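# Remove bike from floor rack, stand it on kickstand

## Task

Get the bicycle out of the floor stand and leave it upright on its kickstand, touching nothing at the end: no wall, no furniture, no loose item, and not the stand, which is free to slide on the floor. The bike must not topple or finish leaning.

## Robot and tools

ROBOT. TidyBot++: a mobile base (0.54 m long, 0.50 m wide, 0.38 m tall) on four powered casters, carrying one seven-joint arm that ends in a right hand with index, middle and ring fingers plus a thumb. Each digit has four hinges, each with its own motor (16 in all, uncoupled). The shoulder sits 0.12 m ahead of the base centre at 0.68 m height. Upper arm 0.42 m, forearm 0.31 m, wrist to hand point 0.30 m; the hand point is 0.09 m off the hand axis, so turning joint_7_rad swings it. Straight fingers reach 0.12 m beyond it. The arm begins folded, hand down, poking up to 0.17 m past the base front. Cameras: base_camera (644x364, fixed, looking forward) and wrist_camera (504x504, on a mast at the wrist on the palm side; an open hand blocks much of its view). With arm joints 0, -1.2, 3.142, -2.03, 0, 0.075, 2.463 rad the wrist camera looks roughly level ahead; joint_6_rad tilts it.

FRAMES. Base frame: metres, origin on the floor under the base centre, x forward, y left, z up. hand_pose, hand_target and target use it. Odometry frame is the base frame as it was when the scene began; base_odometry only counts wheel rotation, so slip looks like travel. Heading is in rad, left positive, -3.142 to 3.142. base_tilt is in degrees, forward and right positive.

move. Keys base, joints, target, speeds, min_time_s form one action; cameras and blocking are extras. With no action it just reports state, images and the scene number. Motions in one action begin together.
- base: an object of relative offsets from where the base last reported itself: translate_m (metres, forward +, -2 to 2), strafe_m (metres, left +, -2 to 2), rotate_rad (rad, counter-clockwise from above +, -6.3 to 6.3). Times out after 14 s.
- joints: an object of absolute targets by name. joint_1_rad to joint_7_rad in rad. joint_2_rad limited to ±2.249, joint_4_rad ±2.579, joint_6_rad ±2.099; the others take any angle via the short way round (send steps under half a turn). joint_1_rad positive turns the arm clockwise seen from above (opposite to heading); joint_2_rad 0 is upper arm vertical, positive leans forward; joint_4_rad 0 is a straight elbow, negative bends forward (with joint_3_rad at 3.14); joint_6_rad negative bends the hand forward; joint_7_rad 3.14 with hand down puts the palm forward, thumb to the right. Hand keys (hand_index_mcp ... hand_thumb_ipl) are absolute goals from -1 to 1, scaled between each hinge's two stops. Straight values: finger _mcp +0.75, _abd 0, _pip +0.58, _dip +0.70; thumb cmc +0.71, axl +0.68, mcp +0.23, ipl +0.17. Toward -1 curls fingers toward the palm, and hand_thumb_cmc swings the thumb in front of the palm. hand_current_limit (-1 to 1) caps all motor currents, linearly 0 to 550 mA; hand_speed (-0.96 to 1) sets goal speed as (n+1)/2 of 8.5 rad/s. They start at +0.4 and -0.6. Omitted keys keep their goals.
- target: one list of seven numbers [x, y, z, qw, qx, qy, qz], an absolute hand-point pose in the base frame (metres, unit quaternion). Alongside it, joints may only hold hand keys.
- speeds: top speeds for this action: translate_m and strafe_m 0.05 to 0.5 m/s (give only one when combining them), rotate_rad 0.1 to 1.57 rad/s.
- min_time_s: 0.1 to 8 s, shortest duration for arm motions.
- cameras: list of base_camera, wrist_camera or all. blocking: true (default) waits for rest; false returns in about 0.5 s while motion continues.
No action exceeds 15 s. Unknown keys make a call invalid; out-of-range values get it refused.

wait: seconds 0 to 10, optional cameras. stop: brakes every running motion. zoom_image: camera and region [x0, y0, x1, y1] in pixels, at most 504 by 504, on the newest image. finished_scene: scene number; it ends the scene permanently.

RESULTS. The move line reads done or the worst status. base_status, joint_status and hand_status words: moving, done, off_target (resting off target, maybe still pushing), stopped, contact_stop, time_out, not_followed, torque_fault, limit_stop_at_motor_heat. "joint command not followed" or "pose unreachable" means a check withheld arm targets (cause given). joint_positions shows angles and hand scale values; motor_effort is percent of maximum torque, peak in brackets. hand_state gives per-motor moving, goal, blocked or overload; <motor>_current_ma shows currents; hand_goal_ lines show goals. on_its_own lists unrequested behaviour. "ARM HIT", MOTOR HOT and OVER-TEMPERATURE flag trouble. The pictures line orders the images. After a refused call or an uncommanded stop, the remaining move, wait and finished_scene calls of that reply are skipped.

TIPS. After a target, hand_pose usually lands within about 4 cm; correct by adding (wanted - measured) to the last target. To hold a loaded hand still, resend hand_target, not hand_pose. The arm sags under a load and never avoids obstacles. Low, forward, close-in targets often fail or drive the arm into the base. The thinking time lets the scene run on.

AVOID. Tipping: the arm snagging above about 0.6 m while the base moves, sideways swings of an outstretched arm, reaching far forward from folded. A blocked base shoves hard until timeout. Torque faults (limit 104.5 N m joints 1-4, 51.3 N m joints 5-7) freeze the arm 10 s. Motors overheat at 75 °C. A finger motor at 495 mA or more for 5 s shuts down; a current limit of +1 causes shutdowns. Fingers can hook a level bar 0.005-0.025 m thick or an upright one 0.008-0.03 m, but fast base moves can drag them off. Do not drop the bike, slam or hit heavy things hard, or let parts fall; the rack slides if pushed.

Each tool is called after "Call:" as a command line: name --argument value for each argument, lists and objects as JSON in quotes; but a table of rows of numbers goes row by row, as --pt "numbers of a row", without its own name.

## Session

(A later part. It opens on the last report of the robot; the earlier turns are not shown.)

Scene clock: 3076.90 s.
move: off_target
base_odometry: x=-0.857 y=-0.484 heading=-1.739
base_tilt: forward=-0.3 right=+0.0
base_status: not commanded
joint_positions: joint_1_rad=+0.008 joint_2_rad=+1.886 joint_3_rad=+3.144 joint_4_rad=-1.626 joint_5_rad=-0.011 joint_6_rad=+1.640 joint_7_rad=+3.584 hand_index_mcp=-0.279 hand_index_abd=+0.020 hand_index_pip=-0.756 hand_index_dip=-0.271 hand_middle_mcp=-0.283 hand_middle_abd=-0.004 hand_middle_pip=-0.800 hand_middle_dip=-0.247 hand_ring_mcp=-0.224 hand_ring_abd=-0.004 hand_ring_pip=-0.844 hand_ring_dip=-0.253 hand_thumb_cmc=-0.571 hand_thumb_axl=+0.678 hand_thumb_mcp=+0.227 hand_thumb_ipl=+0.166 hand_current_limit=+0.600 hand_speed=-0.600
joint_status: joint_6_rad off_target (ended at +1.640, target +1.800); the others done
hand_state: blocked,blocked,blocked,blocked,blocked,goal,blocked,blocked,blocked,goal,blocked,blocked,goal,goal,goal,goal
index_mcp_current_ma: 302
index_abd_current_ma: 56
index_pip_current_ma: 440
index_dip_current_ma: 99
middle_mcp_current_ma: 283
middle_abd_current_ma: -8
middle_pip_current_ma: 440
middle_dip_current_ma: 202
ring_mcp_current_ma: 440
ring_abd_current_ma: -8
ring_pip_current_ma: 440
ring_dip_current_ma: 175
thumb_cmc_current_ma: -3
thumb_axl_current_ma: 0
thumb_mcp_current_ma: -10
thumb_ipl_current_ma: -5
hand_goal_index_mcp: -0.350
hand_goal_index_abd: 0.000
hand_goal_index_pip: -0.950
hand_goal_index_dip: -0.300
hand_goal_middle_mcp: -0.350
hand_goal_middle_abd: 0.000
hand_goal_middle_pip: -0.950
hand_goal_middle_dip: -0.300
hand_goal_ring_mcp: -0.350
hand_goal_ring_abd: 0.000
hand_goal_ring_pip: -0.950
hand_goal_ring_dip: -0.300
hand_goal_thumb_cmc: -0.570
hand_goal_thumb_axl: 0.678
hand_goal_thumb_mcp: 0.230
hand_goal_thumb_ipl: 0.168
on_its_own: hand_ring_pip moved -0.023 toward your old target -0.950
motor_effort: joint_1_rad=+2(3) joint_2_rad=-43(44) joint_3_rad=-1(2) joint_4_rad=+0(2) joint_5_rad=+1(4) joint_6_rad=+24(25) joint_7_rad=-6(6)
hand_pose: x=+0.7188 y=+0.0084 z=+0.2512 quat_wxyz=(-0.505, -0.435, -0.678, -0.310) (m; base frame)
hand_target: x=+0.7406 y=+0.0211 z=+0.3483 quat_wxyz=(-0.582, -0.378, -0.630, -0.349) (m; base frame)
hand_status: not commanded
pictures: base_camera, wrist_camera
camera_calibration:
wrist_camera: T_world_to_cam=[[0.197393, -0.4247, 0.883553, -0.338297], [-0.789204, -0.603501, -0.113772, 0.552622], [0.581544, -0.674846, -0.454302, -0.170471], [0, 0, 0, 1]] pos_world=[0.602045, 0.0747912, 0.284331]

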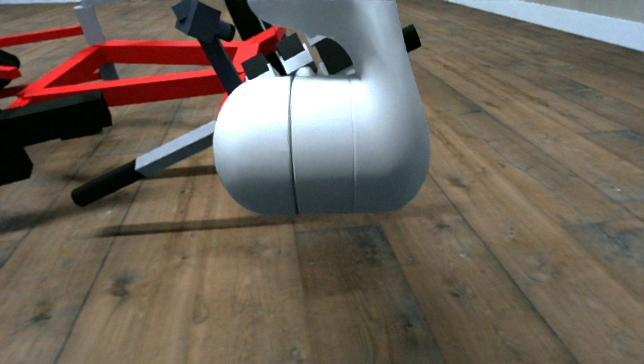

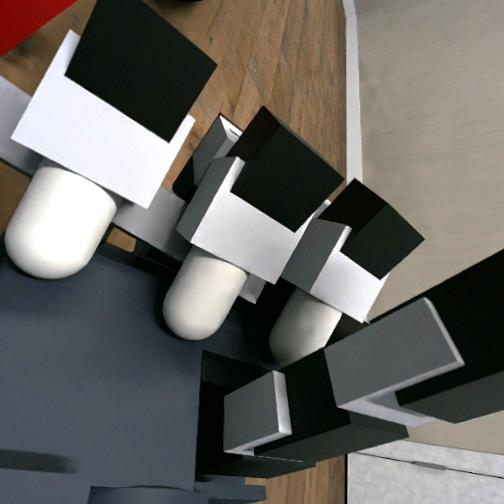

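Call:
move --base '{"translate_m":0.03,"strafe_m":-0.05,"rotate_rad":0.09}' --speeds '{"translate_m":0.05,"rotate_rad":0.1}' --joints '{"joint_2_rad":1.68,"joint_4_rad":-1.8,"joint_6_rad":1.79}' --min_time_s 4 --cameras '["all"]'

Scene clock: 3091.30 s.
move: off_target
base_odometry: x=-0.911 y=-0.505 heading=-1.648
base_tilt: forward=-0.3 right=+0.0
base_status: done
joint_positions: joint_1_rad=+0.002 joint_2_rad=+1.779 joint_3_rad=+3.162 joint_4_rad=-1.778 joint_5_rad=-0.015 joint_6_rad=+1.641 joint_7_rad=+3.596 hand_index_mcp=-0.286 hand_index_abd=+0.035 hand_index_pip=-0.691 hand_index_dip=-0.250 hand_middle_mcp=-0.283 hand_middle_abd=-0.004 hand_middle_pip=-0.800 hand_middle_dip=-0.247 hand_ring_mcp=-0.137 hand_ring_abd=+0.014 hand_ring_pip=-0.874 hand_ring_dip=-0.252 hand_thumb_cmc=-0.572 hand_thumb_axl=+0.678 hand_thumb_mcp=+0.227 hand_thumb_ipl=+0.166 hand_current_limit=+0.600 hand_speed=-0.600
joint_status: joint_2_rad off_target (ended at +1.779, target +1.680); joint_6_rad off_target (ended at +1.641, target +1.790); the others done
hand_state: blocked,blocked,blocked,blocked,blocked,goal,blocked,blocked,blocked,goal,blocked,blocked,goal,goal,goal,goal
index_mcp_current_ma: 265
index_abd_current_ma: 105
index_pip_current_ma: 440
index_dip_current_ma: 190
middle_mcp_current_ma: 283
middle_abd_current_ma: -7
middle_pip_current_ma: 440
middle_dip_current_ma: 202
ring_mcp_current_ma: 440
ring_abd_current_ma: 36
ring_pip_current_ma: 301
ring_dip_current_ma: 181
thumb_cmc_current_ma: -4
thumb_axl_current_ma: 0
thumb_mcp_current_ma: -10
thumb_ipl_current_ma: -5
hand_goal_index_mcp: -0.350
hand_goal_index_abd: 0.000
hand_goal_index_pip: -0.950
hand_goal_index_dip: -0.300
hand_goal_middle_mcp: -0.350
hand_goal_middle_abd: 0.000
hand_goal_middle_pip: -0.950
hand_goal_middle_dip: -0.300
hand_goal_ring_mcp: -0.350
hand_goal_ring_abd: 0.000
hand_goal_ring_pip: -0.950
hand_goal_ring_dip: -0.300
hand_goal_thumb_cmc: -0.570
hand_goal_thumb_axl: 0.678
hand_goal_thumb_mcp: 0.230
hand_goal_thumb_ipl: 0.168
on_its_own: hand_ring_pip moved -0.030 toward your old target -0.950
motor_effort: joint_1_rad=+4(10) joint_2_rad=-46(46) joint_3_rad=-1(7) joint_4_rad=+0(3) joint_5_rad=-1(13) joint_6_rad=+24(25) joint_7_rad=-7(8)
hand_pose: x=+0.7168 y=+0.0075 z=+0.2858 quat_wxyz=(-0.495, -0.431, -0.695, -0.293) (m; base frame)
hand_target: x=+0.7424 y=+0.0211 z=+0.3887 quat_wxyz=(-0.569, -0.385, -0.641, -0.342) (m; base frame)
hand_status: not commanded
pictures: base_camera, wrist_camera
camera_calibration:
wrist_camera: T_world_to_cam=[[0.239957, -0.395598, 0.886523, -0.400452], [-0.787008, -0.613926, -0.0609342, 0.537802], [0.568364, -0.683079, -0.458655, -0.143404], [0, 0, 0, 1]] pos_world=[0.600852, 0.0737958, 0.322007]

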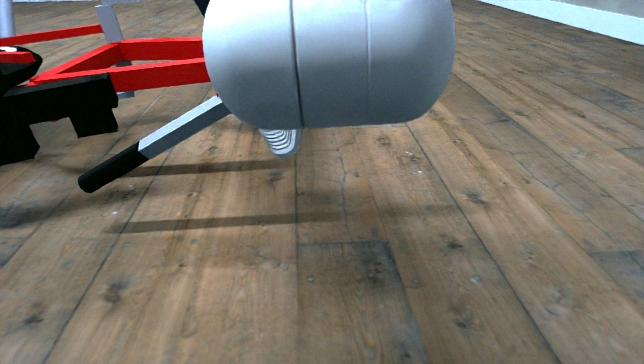

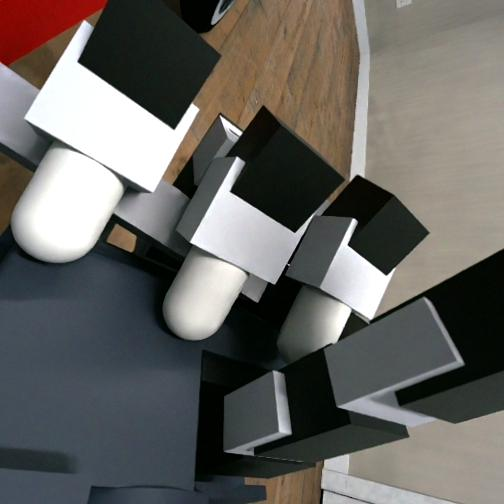

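Call:
move --base '{"translate_m":0.03,"strafe_m":-0.048,"rotate_rad":0.08}' --speeds '{"translate_m":0.05,"rotate_rad":0.1}' --joints '{"joint_2_rad":1.52,"joint_4_rad":-1.95,"joint_6_rad":1.72}' --min_time_s 4 --cameras '["all"]'

Scene clock: 3105.13 s.
move: off_target
base_odometry: x=-0.961 y=-0.531 heading=-1.568
base_tilt: forward=-0.3 right=+0.0
base_status: done
joint_positions: joint_1_rad=-0.003 joint_2_rad=+1.637 joint_3_rad=+3.166 joint_4_rad=-1.940 joint_5_rad=-0.017 joint_6_rad=+1.641 joint_7_rad=+3.607 hand_index_mcp=-0.266 hand_index_abd=+0.033 hand_index_pip=-0.657 hand_index_dip=-0.250 hand_middle_mcp=-0.283 hand_middle_abd=-0.003 hand_middle_pip=-0.800 hand_middle_dip=-0.247 hand_ring_mcp=-0.066 hand_ring_abd=+0.019 hand_ring_pip=-0.870 hand_ring_dip=-0.248 hand_thumb_cmc=-0.572 hand_thumb_axl=+0.678 hand_thumb_mcp=+0.227 hand_thumb_ipl=+0.166 hand_current_limit=+0.600 hand_speed=-0.600
joint_status: joint_2_rad off_target (ended at +1.637, target +1.520); the others done
hand_state: blocked,blocked,blocked,blocked,blocked,goal,blocked,blocked,blocked,goal,blocked,blocked,goal,goal,goal,goal
index_mcp_current_ma: 366
index_abd_current_ma: 100
index_pip_current_ma: 440
index_dip_current_ma: 190
middle_mcp_current_ma: 280
middle_abd_current_ma: -5
middle_pip_current_ma: 440
middle_dip_current_ma: 202
ring_mcp_current_ma: 440
ring_abd_current_ma: 51
ring_pip_current_ma: 322
ring_dip_current_ma: 196
thumb_cmc_current_ma: -4
thumb_axl_current_ma: 0
thumb_mcp_current_ma: -10
thumb_ipl_current_ma: -5
hand_goal_index_mcp: -0.350
hand_goal_index_abd: 0.000
hand_goal_index_pip: -0.950
hand_goal_index_dip: -0.300
hand_goal_middle_mcp: -0.350
hand_goal_middle_abd: 0.000
hand_goal_middle_pip: -0.950
hand_goal_middle_dip: -0.300
hand_goal_ring_mcp: -0.350
hand_goal_ring_abd: 0.000
hand_goal_ring_pip: -0.950
hand_goal_ring_dip: -0.300
hand_goal_thumb_cmc: -0.570
hand_goal_thumb_axl: 0.678
hand_goal_thumb_mcp: 0.230
hand_goal_thumb_ipl: 0.168
motor_effort: joint_1_rad=+4(10) joint_2_rad=-49(50) joint_3_rad=-1(8) joint_4_rad=+1(3) joint_5_rad=-2(14) joint_6_rad=+26(28) joint_7_rad=-9(10)
hand_pose: x=+0.7189 y=+0.0086 z=+0.3412 quat_wxyz=(-0.491, -0.428, -0.703, -0.284) (m; base frame)
hand_target: x=+0.7497 y=+0.0211 z=+0.4362 quat_wxyz=(-0.549, -0.395, -0.658, -0.330) (m; base frame)
hand_status: not commanded
pictures: base_camera, wrist_camera
camera_calibration:
wrist_camera: T_world_to_cam=[[0.25876, -0.380969, 0.887641, -0.463609], [-0.785912, -0.617299, -0.0358355, 0.534148], [0.561592, -0.688335, -0.45914, -0.1134], [0, 0, 0, 1]] pos_world=[0.603441, 0.0750517, 0.378593]

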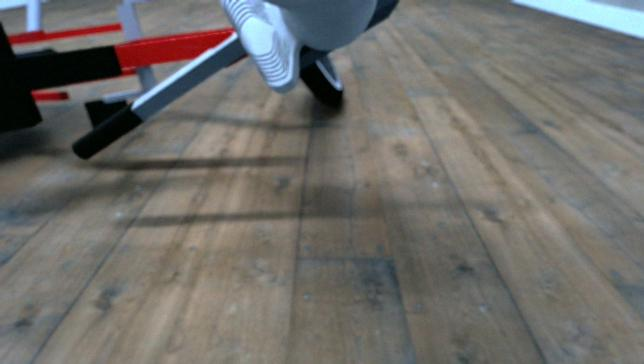

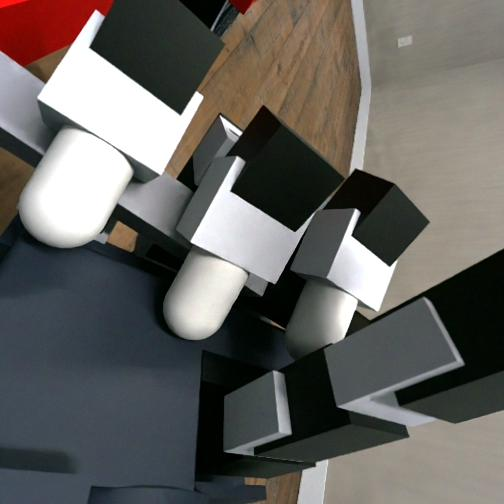

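Call:
move --base '{"translate_m":0.032,"strafe_m":0.003}' --speeds '{"translate_m":0.05}' --joints '{"joint_2_rad":1.38,"joint_4_rad":-2.07,"joint_6_rad":1.68}' --min_time_s 4 --cameras '["all"]'

Scene clock: 3124.33 s.
move: off_target
base_odometry: x=-0.958 y=-0.564 heading=-1.568
base_tilt: forward=-0.3 right=+0.0
base_status: done
joint_positions: joint_1_rad=-0.008 joint_2_rad=+1.504 joint_3_rad=+3.164 joint_4_rad=-2.065 joint_5_rad=-0.017 joint_6_rad=+1.632 joint_7_rad=+3.609 hand_index_mcp=-0.211 hand_index_abd=+0.007 hand_index_pip=-0.619 hand_index_dip=-0.273 hand_middle_mcp=-0.287 hand_middle_abd=+0.009 hand_middle_pip=-0.792 hand_middle_dip=-0.247 hand_ring_mcp=-0.074 hand_ring_abd=+0.015 hand_ring_pip=-0.854 hand_ring_dip=-0.237 hand_thumb_cmc=-0.572 hand_thumb_axl=+0.678 hand_thumb_mcp=+0.227 hand_thumb_ipl=+0.166 hand_current_limit=+0.600 hand_speed=-0.600
joint_status: joint_2_rad off_target (ended at +1.504, target +1.380); the others done
hand_state: blocked,goal,blocked,blocked,blocked,goal,blocked,blocked,blocked,goal,blocked,blocked,goal,goal,goal,goal
index_mcp_current_ma: 440
index_abd_current_ma: 16
index_pip_current_ma: 440
index_dip_current_ma: 91
middle_mcp_current_ma: 264
middle_abd_current_ma: 21
middle_pip_current_ma: 440
middle_dip_current_ma: 202
ring_mcp_current_ma: 440
ring_abd_current_ma: 40
ring_pip_current_ma: 396
ring_dip_current_ma: 248
thumb_cmc_current_ma: -4
thumb_axl_current_ma: 0
thumb_mcp_current_ma: -10
thumb_ipl_current_ma: -5
hand_goal_index_mcp: -0.350
hand_goal_index_abd: 0.000
hand_goal_index_pip: -0.950
hand_goal_index_dip: -0.300
hand_goal_middle_mcp: -0.350
hand_goal_middle_abd: 0.000
hand_goal_middle_pip: -0.950
hand_goal_middle_dip: -0.300
hand_goal_ring_mcp: -0.350
hand_goal_ring_abd: 0.000
hand_goal_ring_pip: -0.950
hand_goal_ring_dip: -0.300
hand_goal_thumb_cmc: -0.570
hand_goal_thumb_axl: 0.678
hand_goal_thumb_mcp: 0.230
hand_goal_thumb_ipl: 0.168
on_its_own: hand_index_dip moved -0.024 toward your old target -0.300
motor_effort: joint_1_rad=+5(6) joint_2_rad=-50(51) joint_3_rad=-1(9) joint_4_rad=+2(6) joint_5_rad=-3(8) joint_6_rad=+27(28) joint_7_rad=-9(11)
hand_pose: x=+0.7209 y=+0.0121 z=+0.3956 quat_wxyz=(-0.490, -0.428, -0.704, -0.285) (m; base frame)
hand_target: x=+0.7492 y=+0.0211 z=+0.4864 quat_wxyz=(-0.543, -0.399, -0.663, -0.326) (m; base frame)
hand_status: not commanded
pictures: base_camera, wrist_camera
camera_calibration:
wrist_camera: T_world_to_cam=[[0.261398, -0.381036, 0.886838, -0.512719], [-0.78432, -0.619372, -0.0349372, 0.538339], [0.562595, -0.686432, -0.460757, -0.08729], [0, 0, 0, 1]] pos_world=[0.605363, 0.0781493, 0.433287]

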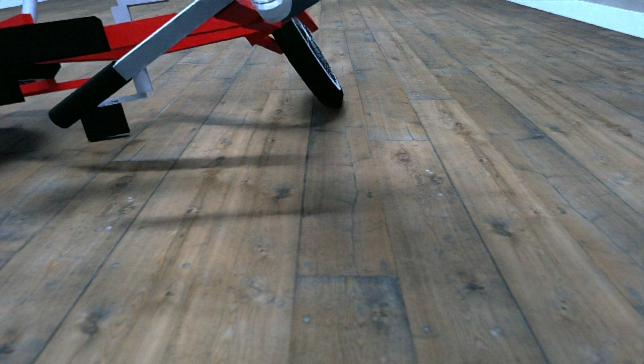

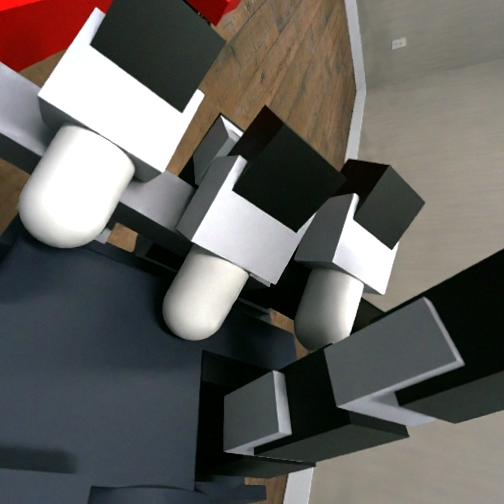

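Call:
move --base '{"translate_m":0.06,"strafe_m":-0.022,"rotate_rad":0.05}' --speeds '{"translate_m":0.05,"rotate_rad":0.1}' --joints '{"joint_2_rad":1.19,"joint_4_rad":-2.23,"joint_6_rad":1.64}' --min_time_s 5 --cameras '["all"]'

Scene clock: 3144.93 s.
move: off_target
base_odometry: x=-0.980 y=-0.624 heading=-1.518
base_tilt: forward=-0.2 right=+0.0
base_status: done
joint_positions: joint_1_rad=-0.006 joint_2_rad=+1.293 joint_3_rad=+3.153 joint_4_rad=-2.209 joint_5_rad=-0.017 joint_6_rad=+1.621 joint_7_rad=+3.611 hand_index_mcp=-0.265 hand_index_abd=+0.015 hand_index_pip=-0.640 hand_index_dip=-0.269 hand_middle_mcp=-0.323 hand_middle_abd=-0.001 hand_middle_pip=-0.764 hand_middle_dip=-0.245 hand_ring_mcp=-0.211 hand_ring_abd=+0.006 hand_ring_pip=-0.866 hand_ring_dip=-0.228 hand_thumb_cmc=-0.572 hand_thumb_axl=+0.678 hand_thumb_mcp=+0.227 hand_thumb_ipl=+0.166 hand_current_limit=+0.600 hand_speed=-0.600
joint_status: joint_2_rad off_target (ended at +1.293, target +1.190); the others done
hand_state: blocked,goal,blocked,blocked,blocked,goal,blocked,blocked,blocked,goal,blocked,blocked,goal,goal,goal,goal
index_mcp_current_ma: 372
index_abd_current_ma: 40
index_pip_current_ma: 440
index_dip_current_ma: 108
middle_mcp_current_ma: 99
middle_abd_current_ma: -2
middle_pip_current_ma: 440
middle_dip_current_ma: 209
ring_mcp_current_ma: 440
ring_abd_current_ma: 14
ring_pip_current_ma: 337
ring_dip_current_ma: 288
thumb_cmc_current_ma: -5
thumb_axl_current_ma: 0
thumb_mcp_current_ma: -9
thumb_ipl_current_ma: -5
hand_goal_index_mcp: -0.350
hand_goal_index_abd: 0.000
hand_goal_index_pip: -0.950
hand_goal_index_dip: -0.300
hand_goal_middle_mcp: -0.350
hand_goal_middle_abd: 0.000
hand_goal_middle_pip: -0.950
hand_goal_middle_dip: -0.300
hand_goal_ring_mcp: -0.350
hand_goal_ring_abd: 0.000
hand_goal_ring_pip: -0.950
hand_goal_ring_dip: -0.300
hand_goal_thumb_cmc: -0.570
hand_goal_thumb_axl: 0.678
hand_goal_thumb_mcp: 0.230
hand_goal_thumb_ipl: 0.168
on_its_own: hand_index_mcp moved -0.054 toward your old target -0.350; hand_index_pip moved -0.020 toward your old target -0.950; hand_middle_mcp moved -0.036 toward your old target -0.350; hand_ring_mcp moved -0.137 toward your old target -0.350
motor_effort: joint_1_rad=+5(8) joint_2_rad=-47(52) joint_3_rad=+1(9) joint_4_rad=+1(7) joint_5_rad=-3(8) joint_6_rad=+22(27) joint_7_rad=-6(9)
hand_pose: x=+0.7264 y=+0.0138 z=+0.4926 quat_wxyz=(-0.508, -0.423, -0.688, -0.299) (m; base frame)
hand_target: x=+0.7359 y=+0.0211 z=+0.5572 quat_wxyz=(-0.540, -0.400, -0.666, -0.324) (m; base frame)
hand_status: not commanded
pictures: base_camera, wrist_camera
camera_calibration:
wrist_camera: T_world_to_cam=[[0.210024, -0.390392, 0.896373, -0.566741], [-0.782848, -0.616377, -0.0850224, 0.570706], [0.585695, -0.683867, -0.435072, -0.073997], [0, 0, 0, 1]] pos_world=[0.609145, 0.0799143, 0.52434]

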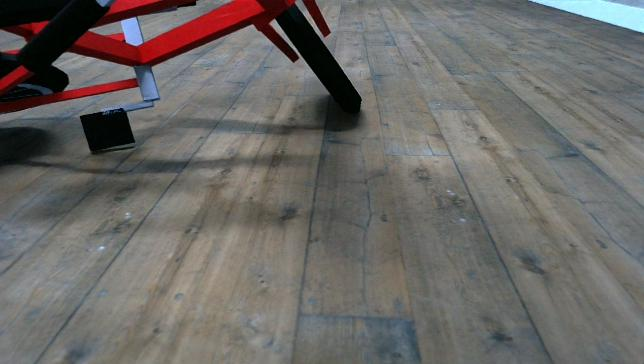

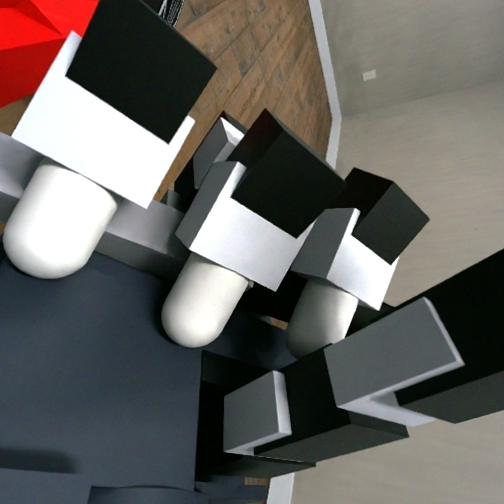

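Call:
move --base '{"translate_m":0.055,"strafe_m":-0.03,"rotate_rad":0.055}' --speeds '{"translate_m":0.05,"rotate_rad":0.1}' --joints '{"joint_2_rad":1.07,"joint_4_rad":-2.30,"joint_6_rad":1.6}' --min_time_s 3 --cameras '["all"]'

Scene clock: 3179.57 s.
move: off_target
base_odometry: x=-1.007 y=-0.680 heading=-1.462
base_tilt: forward=-0.2 right=+0.0
base_status: done
joint_positions: joint_1_rad=-0.011 joint_2_rad=+1.169 joint_3_rad=+3.154 joint_4_rad=-2.284 joint_5_rad=-0.017 joint_6_rad=+1.587 joint_7_rad=+3.612 hand_index_mcp=-0.299 hand_index_abd=-0.037 hand_index_pip=-0.640 hand_index_dip=-0.276 hand_middle_mcp=-0.316 hand_middle_abd=-0.001 hand_middle_pip=-0.772 hand_middle_dip=-0.245 hand_ring_mcp=-0.215 hand_ring_abd=+0.006 hand_ring_pip=-0.865 hand_ring_dip=-0.228 hand_thumb_cmc=-0.572 hand_thumb_axl=+0.678 hand_thumb_mcp=+0.227 hand_thumb_ipl=+0.166 hand_current_limit=+0.600 hand_speed=-0.600
joint_status: joint_2_rad off_target (ended at +1.169, target +1.070); the others done
hand_state: blocked,blocked,blocked,blocked,blocked,goal,blocked,blocked,blocked,goal,blocked,blocked,goal,goal,goal,goal
index_mcp_current_ma: 204
index_abd_current_ma: -111
index_pip_current_ma: 440
index_dip_current_ma: 82
middle_mcp_current_ma: 128
middle_abd_current_ma: -3
middle_pip_current_ma: 440
middle_dip_current_ma: 209
ring_mcp_current_ma: 440
ring_abd_current_ma: 14
ring_pip_current_ma: 345
ring_dip_current_ma: 285
thumb_cmc_current_ma: -5
thumb_axl_current_ma: 0
thumb_mcp_current_ma: -9
thumb_ipl_current_ma: -5
hand_goal_index_mcp: -0.350
hand_goal_index_abd: 0.000
hand_goal_index_pip: -0.950
hand_goal_index_dip: -0.300
hand_goal_middle_mcp: -0.350
hand_goal_middle_abd: 0.000
hand_goal_middle_pip: -0.950
hand_goal_middle_dip: -0.300
hand_goal_ring_mcp: -0.350
hand_goal_ring_abd: 0.000
hand_goal_ring_pip: -0.950
hand_goal_ring_dip: -0.300
hand_goal_thumb_cmc: -0.570
hand_goal_thumb_axl: 0.678
hand_goal_thumb_mcp: 0.230
hand_goal_thumb_ipl: 0.168
on_its_own: hand_index_mcp moved -0.035 toward your old target -0.350
motor_effort: joint_1_rad=+5(6) joint_2_rad=-45(47) joint_3_rad=+1(6) joint_4_rad=+1(5) joint_5_rad=-3(4) joint_6_rad=+21(22) joint_7_rad=-7(9)
hand_pose: x=+0.7237 y=+0.0165 z=+0.5415 quat_wxyz=(-0.513, -0.419, -0.685, -0.303) (m; base frame)
hand_target: x=+0.7294 y=+0.0211 z=+0.6020 quat_wxyz=(-0.543, -0.399, -0.663, -0.326) (m; base frame)
hand_status: not commanded
pictures: base_camera, wrist_camera
camera_calibration:
wrist_camera: T_world_to_cam=[[0.19729, -0.389193, 0.899781, -0.601715], [-0.779005, -0.619449, -0.0971298, 0.578223], [0.595171, -0.681771, -0.425395, -0.061428], [0, 0, 0, 1]] pos_world=[0.605711, 0.082116, 0.571443]

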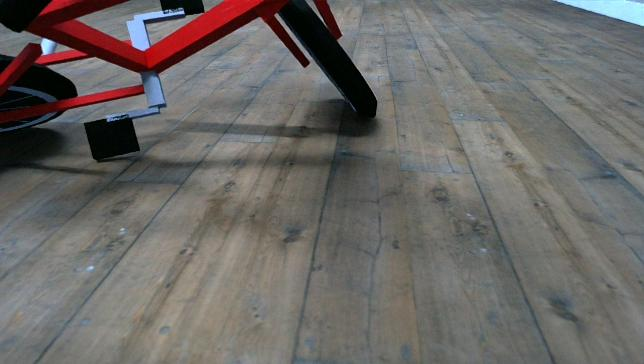

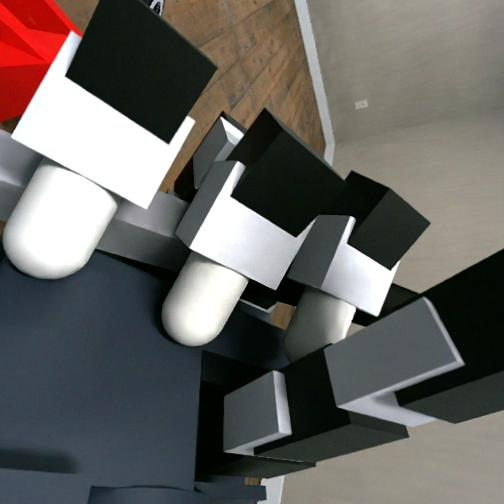

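Call:
move --base '{"translate_m":0.056,"strafe_m":-0.03,"rotate_rad":0.05}' --speeds '{"translate_m":0.05,"rotate_rad":0.1}' --joints '{"joint_2_rad":0.96,"joint_4_rad":-2.345,"joint_6_rad":1.54}' --min_time_s 2.5 --cameras '["all"]'

Scene clock: 3193.03 s.
move: off_target
base_odometry: x=-1.031 y=-0.739 heading=-1.412
base_tilt: forward=-0.2 right=+0.0
base_status: done
joint_positions: joint_1_rad=-0.003 joint_2_rad=+1.102 joint_3_rad=+3.173 joint_4_rad=-2.337 joint_5_rad=-0.017 joint_6_rad=+1.505 joint_7_rad=+3.619 hand_index_mcp=-0.318 hand_index_abd=-0.058 hand_index_pip=-0.619 hand_index_dip=-0.278 hand_middle_mcp=-0.322 hand_middle_abd=-0.003 hand_middle_pip=-0.772 hand_middle_dip=-0.245 hand_ring_mcp=-0.215 hand_ring_abd=+0.006 hand_ring_pip=-0.864 hand_ring_dip=-0.229 hand_thumb_cmc=-0.572 hand_thumb_axl=+0.678 hand_thumb_mcp=+0.227 hand_thumb_ipl=+0.166 hand_current_limit=+0.600 hand_speed=-0.600
joint_status: joint_2_rad off_target (ended at +1.102, target +0.960); the others done
hand_state: blocked,blocked,blocked,blocked,blocked,goal,blocked,blocked,blocked,goal,blocked,blocked,goal,goal,goal,goal
index_mcp_current_ma: 119
index_abd_current_ma: -190
index_pip_current_ma: 440
index_dip_current_ma: 72
middle_mcp_current_ma: 101
middle_abd_current_ma: -7
middle_pip_current_ma: 440
middle_dip_current_ma: 209
ring_mcp_current_ma: 440
ring_abd_current_ma: 14
ring_pip_current_ma: 347
ring_dip_current_ma: 283
thumb_cmc_current_ma: -5
thumb_axl_current_ma: 0
thumb_mcp_current_ma: -9
thumb_ipl_current_ma: -5
hand_goal_index_mcp: -0.350
hand_goal_index_abd: 0.000
hand_goal_index_pip: -0.950
hand_goal_index_dip: -0.300
hand_goal_middle_mcp: -0.350
hand_goal_middle_abd: 0.000
hand_goal_middle_pip: -0.950
hand_goal_middle_dip: -0.300
hand_goal_ring_mcp: -0.350
hand_goal_ring_abd: 0.000
hand_goal_ring_pip: -0.950
hand_goal_ring_dip: -0.300
hand_goal_thumb_cmc: -0.570
hand_goal_thumb_axl: 0.678
hand_goal_thumb_mcp: 0.230
hand_goal_thumb_ipl: 0.168
motor_effort: joint_1_rad=+4(5) joint_2_rad=-51(52) joint_3_rad=-3(7) joint_4_rad=+4(7) joint_5_rad=-2(5) joint_6_rad=+24(25) joint_7_rad=-13(13)
hand_pose: x=+0.7150 y=+0.0044 z=+0.5436 quat_wxyz=(-0.496, -0.430, -0.702, -0.277) (m; base frame)
hand_target: x=+0.7249 y=+0.0210 z=+0.6389 quat_wxyz=(-0.545, -0.398, -0.662, -0.327) (m; base frame)
hand_status: not commanded
pictures: base_camera, wrist_camera
camera_calibration:
wrist_camera: T_world_to_cam=[[0.253217, -0.372871, 0.892664, -0.642746], [-0.793587, -0.607777, -0.0287595, 0.537386], [0.553264, -0.701124, -0.449805, -0.0203317], [0, 0, 0, 1]] pos_world=[0.600466, 0.0726953, 0.580066]

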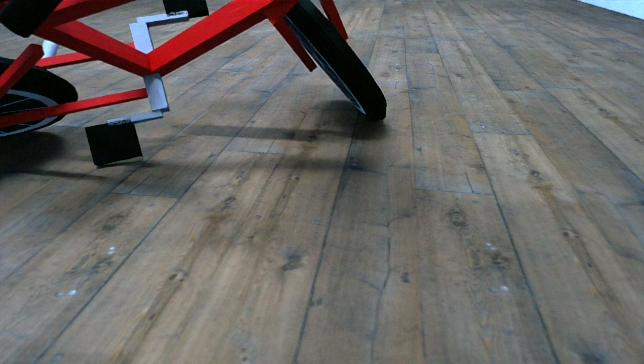

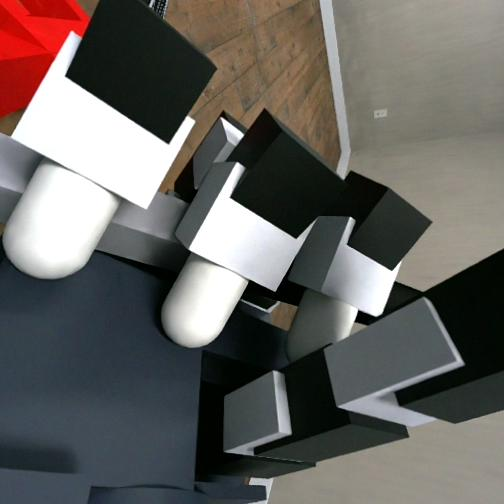

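Call:
move --joints '{"joint_2_rad":0.88,"joint_4_rad":-2.345,"joint_6_rad":1.58}' --min_time_s 2.5 --cameras '["all"]'

Scene clock: 3217.53 s.
move: off_target
base_odometry: x=-1.031 y=-0.739 heading=-1.412
base_tilt: forward=-0.2 right=+0.0
base_status: not commanded
joint_positions: joint_1_rad=-0.011 joint_2_rad=+1.064 joint_3_rad=+3.163 joint_4_rad=-2.357 joint_5_rad=-0.017 joint_6_rad=+1.498 joint_7_rad=+3.621 hand_index_mcp=-0.317 hand_index_abd=-0.058 hand_index_pip=-0.619 hand_index_dip=-0.278 hand_middle_mcp=-0.324 hand_middle_abd=-0.006 hand_middle_pip=-0.769 hand_middle_dip=-0.245 hand_ring_mcp=-0.215 hand_ring_abd=+0.006 hand_ring_pip=-0.864 hand_ring_dip=-0.229 hand_thumb_cmc=-0.572 hand_thumb_axl=+0.678 hand_thumb_mcp=+0.227 hand_thumb_ipl=+0.166 hand_current_limit=+0.600 hand_speed=-0.600
joint_status: joint_2_rad off_target (ended at +1.064, target +0.880); the others done
hand_state: blocked,blocked,blocked,blocked,blocked,goal,blocked,blocked,blocked,goal,blocked,blocked,goal,goal,goal,goal
index_mcp_current_ma: 123
index_abd_current_ma: -190
index_pip_current_ma: 440
index_dip_current_ma: 72
middle_mcp_current_ma: 96
middle_abd_current_ma: -14
middle_pip_current_ma: 440
middle_dip_current_ma: 209
ring_mcp_current_ma: 440
ring_abd_current_ma: 14
ring_pip_current_ma: 348
ring_dip_current_ma: 283
thumb_cmc_current_ma: -5
thumb_axl_current_ma: 0
thumb_mcp_current_ma: -9
thumb_ipl_current_ma: -5
hand_goal_index_mcp: -0.350
hand_goal_index_abd: 0.000
hand_goal_index_pip: -0.950
hand_goal_index_dip: -0.300
hand_goal_middle_mcp: -0.350
hand_goal_middle_abd: 0.000
hand_goal_middle_pip: -0.950
hand_goal_middle_dip: -0.300
hand_goal_ring_mcp: -0.350
hand_goal_ring_abd: 0.000
hand_goal_ring_pip: -0.950
hand_goal_ring_dip: -0.300
hand_goal_thumb_cmc: -0.570
hand_goal_thumb_axl: 0.678
hand_goal_thumb_mcp: 0.230
hand_goal_thumb_ipl: 0.168
motor_effort: joint_1_rad=+6(6) joint_2_rad=-59(59) joint_3_rad=+0(3) joint_4_rad=+7(8) joint_5_rad=-4(4) joint_6_rad=+32(32) joint_7_rad=-13(13)
hand_pose: x=+0.7133 y=+0.0130 z=+0.5602 quat_wxyz=(-0.497, -0.425, -0.701, -0.285) (m; base frame)
hand_target: x=+0.7241 y=+0.0210 z=+0.6998 quat_wxyz=(-0.583, -0.378, -0.628, -0.350) (m; base frame)
hand_status: not commanded
pictures: base_camera, wrist_camera
camera_calibration:
wrist_camera: T_world_to_cam=[[0.247056, -0.376526, 0.892856, -0.649602], [-0.785522, -0.61734, -0.0429815, 0.544136], [0.567379, -0.690739, -0.448287, -0.0168735], [0, 0, 0, 1]] pos_world=[0.597493, 0.0796699, 0.595825]

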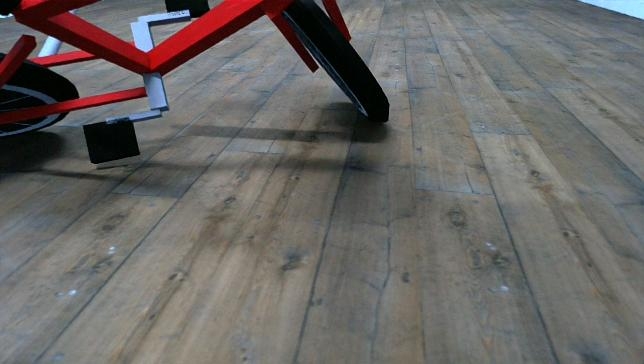

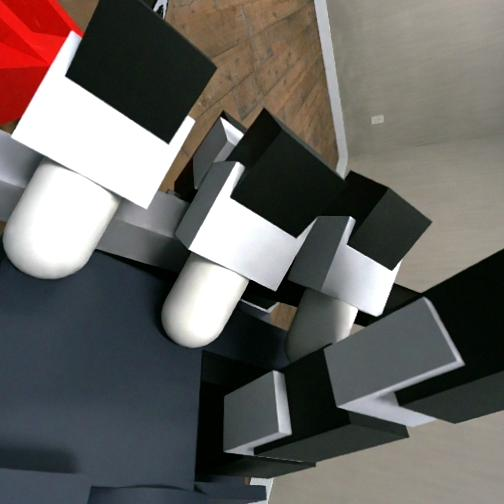

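Call:
zoom_image --camera "base_camera" --region '[0, 0, 400, 200]'

Call:
zoom_image --camera "wrist_camera" --region '[0, 0, 504, 400]'

Scaled by 1.260.

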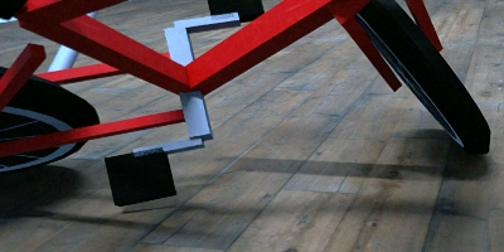

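Scaled by 1.000.

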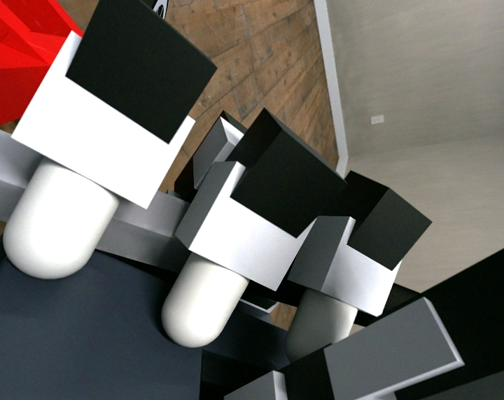

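Call:
move --joints '{"hand_index_mcp":-0.25,"hand_middle_mcp":-0.25,"hand_ring_mcp":-0.2,"hand_index_pip":-0.6,"hand_middle_pip":-0.65,"hand_ring_pip":-0.7,"hand_index_dip":-0.2,"hand_middle_dip":-0.2,"hand_ring_dip":-0.2}' --cameras '["all"]'

Scene clock: 3261.80 s.
move: off_target
base_odometry: x=-1.031 y=-0.739 heading=-1.412
base_tilt: forward=-0.2 right=+0.0
base_status: not commanded
joint_positions: joint_1_rad=-0.014 joint_2_rad=+1.056 joint_3_rad=+3.161 joint_4_rad=-2.367 joint_5_rad=-0.016 joint_6_rad=+1.494 joint_7_rad=+3.629 hand_index_mcp=-0.251 hand_index_abd=-0.075 hand_index_pip=-0.506 hand_index_dip=-0.174 hand_middle_mcp=-0.249 hand_middle_abd=-0.005 hand_middle_pip=-0.655 hand_middle_dip=-0.197 hand_ring_mcp=-0.184 hand_ring_abd=+0.002 hand_ring_pip=-0.705 hand_ring_dip=-0.201 hand_thumb_cmc=-0.572 hand_thumb_axl=+0.678 hand_thumb_mcp=+0.227 hand_thumb_ipl=+0.166 hand_current_limit=+0.600 hand_speed=-0.600
joint_status: hand_index_pip off_target (ended at -0.506, target -0.600); hand_index_dip off_target (ended at -0.174, target -0.200); the others done
hand_state: goal,blocked,blocked,blocked,goal,goal,goal,goal,goal,goal,goal,goal,goal,goal,goal,goal
index_mcp_current_ma: -3
index_abd_current_ma: -255
index_pip_current_ma: 387
index_dip_current_ma: 87
middle_mcp_current_ma: 2
middle_abd_current_ma: -12
middle_pip_current_ma: -13
middle_dip_current_ma: 7
ring_mcp_current_ma: 56
ring_abd_current_ma: 5
ring_pip_current_ma: -15
ring_dip_current_ma: -1
thumb_cmc_current_ma: -5
thumb_axl_current_ma: 0
thumb_mcp_current_ma: -9
thumb_ipl_current_ma: -5
hand_goal_index_mcp: -0.250
hand_goal_index_abd: 0.000
hand_goal_index_pip: -0.600
hand_goal_index_dip: -0.200
hand_goal_middle_mcp: -0.250
hand_goal_middle_abd: 0.000
hand_goal_middle_pip: -0.650
hand_goal_middle_dip: -0.200
hand_goal_ring_mcp: -0.200
hand_goal_ring_abd: 0.000
hand_goal_ring_pip: -0.700
hand_goal_ring_dip: -0.200
hand_goal_thumb_cmc: -0.570
hand_goal_thumb_axl: 0.678
hand_goal_thumb_mcp: 0.230
hand_goal_thumb_ipl: 0.168
motor_effort: joint_1_rad=+5(13) joint_2_rad=-57(60) joint_3_rad=-1(5) joint_4_rad=+8(10) joint_5_rad=-3(10) joint_6_rad=+31(34) joint_7_rad=-12(15)
hand_pose: x=+0.7105 y=+0.0166 z=+0.5610 quat_wxyz=(-0.495, -0.422, -0.705, -0.283) (m; base frame)
hand_target: x=+0.7241 y=+0.0210 z=+0.6998 quat_wxyz=(-0.583, -0.378, -0.628, -0.350) (m; base frame)
hand_status: not commanded
pictures: base_camera, wrist_camera
camera_calibration:
wrist_camera: T_world_to_cam=[[0.256195, -0.369255, 0.893317, -0.655083], [-0.780861, -0.623784, -0.0338991, 0.535809], [0.569754, -0.688871, -0.448148, -0.0142892], [0, 0, 0, 1]] pos_world=[0.594363, 0.0824932, 0.596957]

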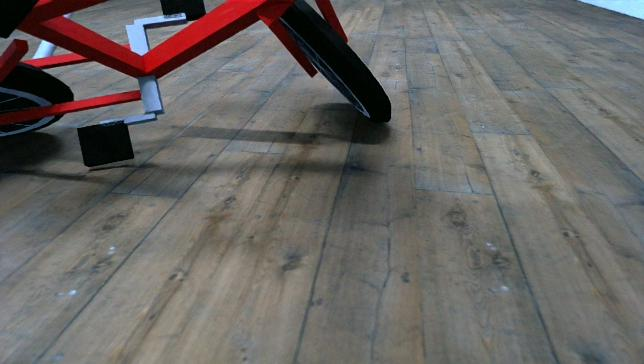

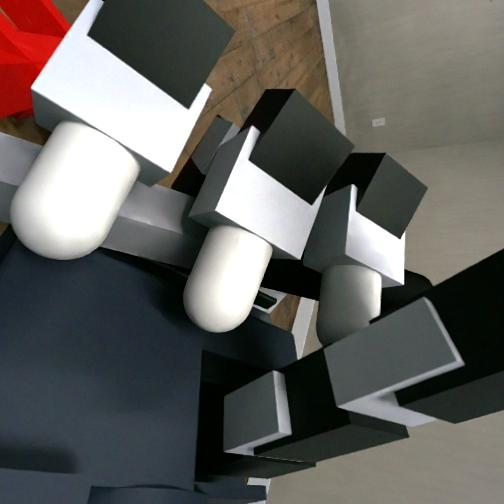

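Call:
zoom_image --camera "wrist_camera" --region '[120, 180, 360, 420]'

Scaled by 2.100 from the camera's 504x504 image, which has a finer 720x720 frame.

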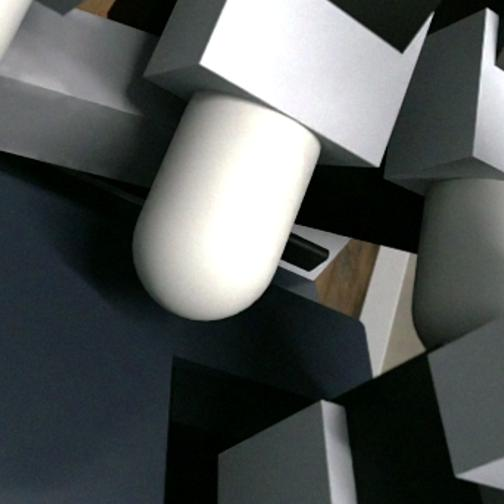

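Call:
move --base '{"translate_m":-0.03}' --speeds '{"translate_m":0.05}' --cameras '["all"]'

Scene clock: 3329.93 s.
move: done
base_odometry: x=-1.035 y=-0.710 heading=-1.411
base_tilt: forward=-0.2 right=+0.0
base_status: done
joint_positions: joint_1_rad=-0.018 joint_2_rad=+1.052 joint_3_rad=+3.158 joint_4_rad=-2.368 joint_5_rad=-0.016 joint_6_rad=+1.494 joint_7_rad=+3.629 hand_index_mcp=-0.294 hand_index_abd=-0.075 hand_index_pip=-0.499 hand_index_dip=-0.153 hand_middle_mcp=-0.250 hand_middle_abd=-0.005 hand_middle_pip=-0.650 hand_middle_dip=-0.197 hand_ring_mcp=-0.174 hand_ring_abd=+0.002 hand_ring_pip=-0.705 hand_ring_dip=-0.201 hand_thumb_cmc=-0.572 hand_thumb_axl=+0.678 hand_thumb_mcp=+0.227 hand_thumb_ipl=+0.166 hand_current_limit=+0.600 hand_speed=-0.600
joint_status: not commanded
hand_state: blocked,blocked,blocked,blocked,goal,goal,goal,goal,blocked,goal,goal,goal,goal,goal,goal,goal
index_mcp_current_ma: -174
index_abd_current_ma: -255
index_pip_current_ma: 421
index_dip_current_ma: 174
middle_mcp_current_ma: -1
middle_abd_current_ma: -11
middle_pip_current_ma: 1
middle_dip_current_ma: 7
ring_mcp_current_ma: 93
ring_abd_current_ma: 5
ring_pip_current_ma: -14
ring_dip_current_ma: -1
thumb_cmc_current_ma: -5
thumb_axl_current_ma: 0
thumb_mcp_current_ma: -9
thumb_ipl_current_ma: -5
hand_goal_index_mcp: -0.250
hand_goal_index_abd: 0.000
hand_goal_index_pip: -0.600
hand_goal_index_dip: -0.200
hand_goal_middle_mcp: -0.250
hand_goal_middle_abd: 0.000
hand_goal_middle_pip: -0.650
hand_goal_middle_dip: -0.200
hand_goal_ring_mcp: -0.200
hand_goal_ring_abd: 0.000
hand_goal_ring_pip: -0.700
hand_goal_ring_dip: -0.200
hand_goal_thumb_cmc: -0.570
hand_goal_thumb_axl: 0.678
hand_goal_thumb_mcp: 0.230
hand_goal_thumb_ipl: 0.168
motor_effort: joint_1_rad=+6(7) joint_2_rad=-57(59) joint_3_rad=-1(3) joint_4_rad=+6(8) joint_5_rad=-3(4) joint_6_rad=+30(32) joint_7_rad=-12(13)
hand_pose: x=+0.7107 y=+0.0203 z=+0.5633 quat_wxyz=(-0.494, -0.420, -0.705, -0.287) (m; base frame)
hand_target: x=+0.7241 y=+0.0210 z=+0.6998 quat_wxyz=(-0.583, -0.378, -0.628, -0.350) (m; base frame)
hand_status: not commanded
pictures: base_camera, wrist_camera
camera_calibration:
wrist_camera: T_world_to_cam=[[0.255184, -0.370482, 0.893098, -0.655021], [-0.777244, -0.628024, -0.0384413, 0.538465], [0.575129, -0.684345, -0.448217, -0.0146286], [0, 0, 0, 1]] pos_world=[0.594083, 0.0854838, 0.599141]

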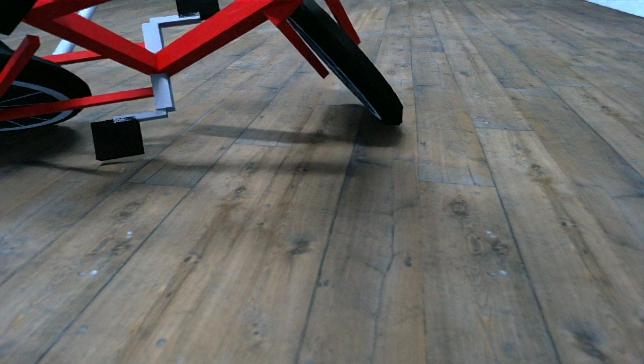

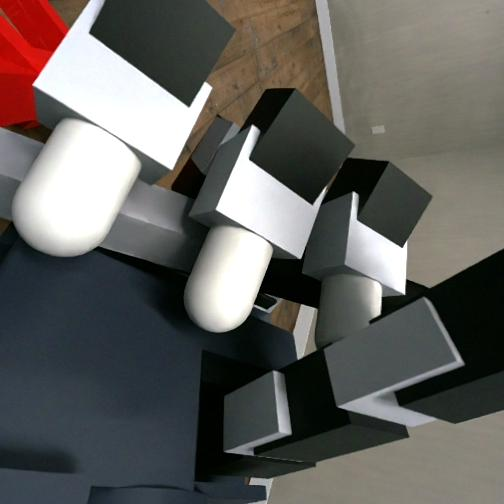

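Call:
move --joints '{"joint_2_rad":0.80,"joint_4_rad":-2.36,"joint_6_rad":1.6}' --min_time_s 2.5 --cameras '["all"]'

Scene clock: 3344.93 s.
move: off_target
base_odometry: x=-1.035 y=-0.710 heading=-1.411
base_tilt: forward=-0.2 right=+0.0
base_status: not commanded
joint_positions: joint_1_rad=-0.018 joint_2_rad=+0.989 joint_3_rad=+3.154 joint_4_rad=-2.383 joint_5_rad=-0.016 joint_6_rad=+1.494 joint_7_rad=+3.629 hand_index_mcp=-0.217 hand_index_abd=-0.075 hand_index_pip=-0.499 hand_index_dip=-0.153 hand_middle_mcp=-0.247 hand_middle_abd=-0.005 hand_middle_pip=-0.650 hand_middle_dip=-0.197 hand_ring_mcp=-0.174 hand_ring_abd=+0.002 hand_ring_pip=-0.705 hand_ring_dip=-0.201 hand_thumb_cmc=-0.572 hand_thumb_axl=+0.678 hand_thumb_mcp=+0.227 hand_thumb_ipl=+0.166 hand_current_limit=+0.600 hand_speed=-0.600
joint_status: joint_2_rad off_target (ended at +0.989, target +0.800); the others done
hand_state: blocked,blocked,blocked,blocked,goal,goal,goal,goal,blocked,goal,goal,goal,goal,goal,goal,goal
index_mcp_current_ma: 122
index_abd_current_ma: -255
index_pip_current_ma: 421
index_dip_current_ma: 174
middle_mcp_current_ma: 8
middle_abd_current_ma: -11
middle_pip_current_ma: 1
middle_dip_current_ma: 7
ring_mcp_current_ma: 93
ring_abd_current_ma: 5
ring_pip_current_ma: -14
ring_dip_current_ma: -1
thumb_cmc_current_ma: -5
thumb_axl_current_ma: 0
thumb_mcp_current_ma: -9
thumb_ipl_current_ma: -5
hand_goal_index_mcp: -0.250
hand_goal_index_abd: 0.000
hand_goal_index_pip: -0.600
hand_goal_index_dip: -0.200
hand_goal_middle_mcp: -0.250
hand_goal_middle_abd: 0.000
hand_goal_middle_pip: -0.650
hand_goal_middle_dip: -0.200
hand_goal_ring_mcp: -0.200
hand_goal_ring_abd: 0.000
hand_goal_ring_pip: -0.700
hand_goal_ring_dip: -0.200
hand_goal_thumb_cmc: -0.570
hand_goal_thumb_axl: 0.678
hand_goal_thumb_mcp: 0.230
hand_goal_thumb_ipl: 0.168
motor_effort: joint_1_rad=+6(7) joint_2_rad=-59(59) joint_3_rad=+0(2) joint_4_rad=+10(11) joint_5_rad=-6(6) joint_6_rad=+34(35) joint_7_rad=-12(13)
hand_pose: x=+0.7120 y=+0.0222 z=+0.5971 quat_wxyz=(-0.510, -0.414, -0.693, -0.299) (m; base frame)
hand_target: x=+0.7156 y=+0.0211 z=+0.7496 quat_wxyz=(-0.609, -0.362, -0.603, -0.366) (m; base frame)
hand_status: not commanded
pictures: base_camera, wrist_camera
camera_calibration:
wrist_camera: T_world_to_cam=[[0.213546, -0.37382, 0.902583, -0.660777], [-0.77297, -0.629642, -0.077897, 0.56244], [0.597424, -0.681035, -0.423409, -0.0297426], [0, 0, 0, 1]] pos_world=[0.593624, 0.0868685, 0.627626]

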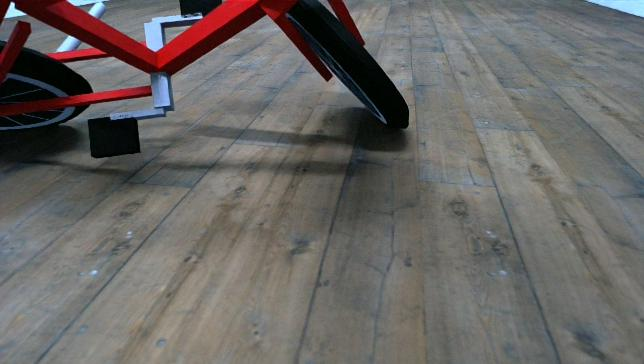

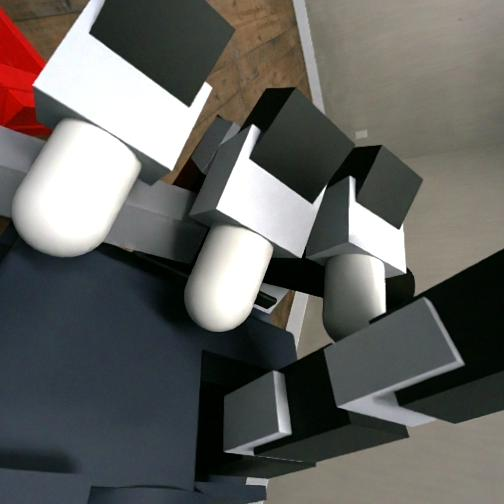

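Call:
move --joints '{"hand_index_mcp":-0.4,"hand_middle_mcp":-0.4,"hand_ring_mcp":-0.4,"hand_index_pip":-0.95,"hand_middle_pip":-0.95,"hand_ring_pip":-0.95,"hand_index_dip":-0.4,"hand_middle_dip":-0.4,"hand_ring_dip":-0.4,"hand_current_limit":0.7}' --cameras '["all"]'

Scene clock: 3401.20 s.
move: off_target
base_odometry: x=-1.035 y=-0.710 heading=-1.411
base_tilt: forward=-0.2 right=+0.0
base_status: not commanded
joint_positions: joint_1_rad=-0.018 joint_2_rad=+0.988 joint_3_rad=+3.156 joint_4_rad=-2.386 joint_5_rad=-0.016 joint_6_rad=+1.494 joint_7_rad=+3.632 hand_index_mcp=-0.284 hand_index_abd=-0.075 hand_index_pip=-0.493 hand_index_dip=-0.298 hand_middle_mcp=-0.334 hand_middle_abd=-0.011 hand_middle_pip=-0.698 hand_middle_dip=-0.322 hand_ring_mcp=-0.257 hand_ring_abd=+0.002 hand_ring_pip=-0.805 hand_ring_dip=-0.308 hand_thumb_cmc=-0.572 hand_thumb_axl=+0.678 hand_thumb_mcp=+0.227 hand_thumb_ipl=+0.166 hand_current_limit=+0.700 hand_speed=-0.600
joint_status: hand_index_mcp off_target (ended at -0.284, target -0.400); hand_index_pip off_target (ended at -0.493, target -0.950); hand_index_dip off_target (ended at -0.298, target -0.400); hand_middle_mcp off_target (ended at -0.334, target -0.400); hand_middle_pip off_target (ended at -0.698, target -0.950); hand_middle_dip off_target (ended at -0.322, target -0.400); hand_ring_mcp off_target (ended at -0.257, target -0.400); hand_ring_pip off_target (ended at -0.805, target -0.950); hand_ring_dip off_target (ended at -0.308, target -0.400); the others done
hand_state: blocked,blocked,blocked,blocked,blocked,goal,blocked,blocked,blocked,goal,blocked,blocked,goal,goal,goal,goal
index_mcp_current_ma: 468
index_abd_current_ma: -255
index_pip_current_ma: 467
index_dip_current_ma: 428
middle_mcp_current_ma: 277
middle_abd_current_ma: -29
middle_pip_current_ma: 467
middle_dip_current_ma: 314
ring_mcp_current_ma: 468
ring_abd_current_ma: 5
ring_pip_current_ma: 467
ring_dip_current_ma: 381
thumb_cmc_current_ma: -5
thumb_axl_current_ma: 0
thumb_mcp_current_ma: -9
thumb_ipl_current_ma: -5
hand_goal_index_mcp: -0.400
hand_goal_index_abd: 0.000
hand_goal_index_pip: -0.950
hand_goal_index_dip: -0.400
hand_goal_middle_mcp: -0.400
hand_goal_middle_abd: 0.000
hand_goal_middle_pip: -0.950
hand_goal_middle_dip: -0.400
hand_goal_ring_mcp: -0.400
hand_goal_ring_abd: 0.000
hand_goal_ring_pip: -0.950
hand_goal_ring_dip: -0.400
hand_goal_thumb_cmc: -0.570
hand_goal_thumb_axl: 0.678
hand_goal_thumb_mcp: 0.230
hand_goal_thumb_ipl: 0.168
motor_effort: joint_1_rad=+5(6) joint_2_rad=-59(60) joint_3_rad=-2(4) joint_4_rad=+11(12) joint_5_rad=-4(6) joint_6_rad=+34(35) joint_7_rad=-13(14)
hand_pose: x=+0.7114 y=+0.0218 z=+0.5971 quat_wxyz=(-0.510, -0.413, -0.694, -0.297) (m; base frame)
hand_target: x=+0.7156 y=+0.0211 z=+0.7496 quat_wxyz=(-0.609, -0.362, -0.603, -0.366) (m; base frame)
hand_status: not commanded
pictures: base_camera, wrist_camera
camera_calibration:
wrist_camera: T_world_to_cam=[[0.214723, -0.369911, 0.903913, -0.662432], [-0.773031, -0.630015, -0.074191, 0.559593], [0.596923, -0.682822, -0.421232, -0.0305013], [0, 0, 0, 1]] pos_world=[0.593029, 0.0866842, 0.62745]

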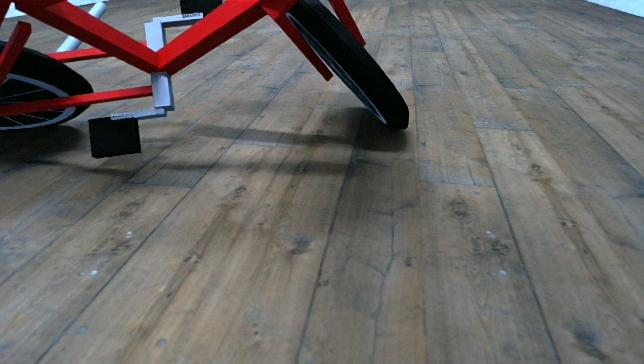

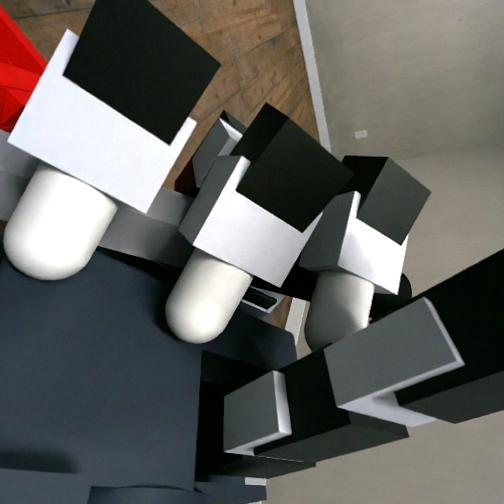

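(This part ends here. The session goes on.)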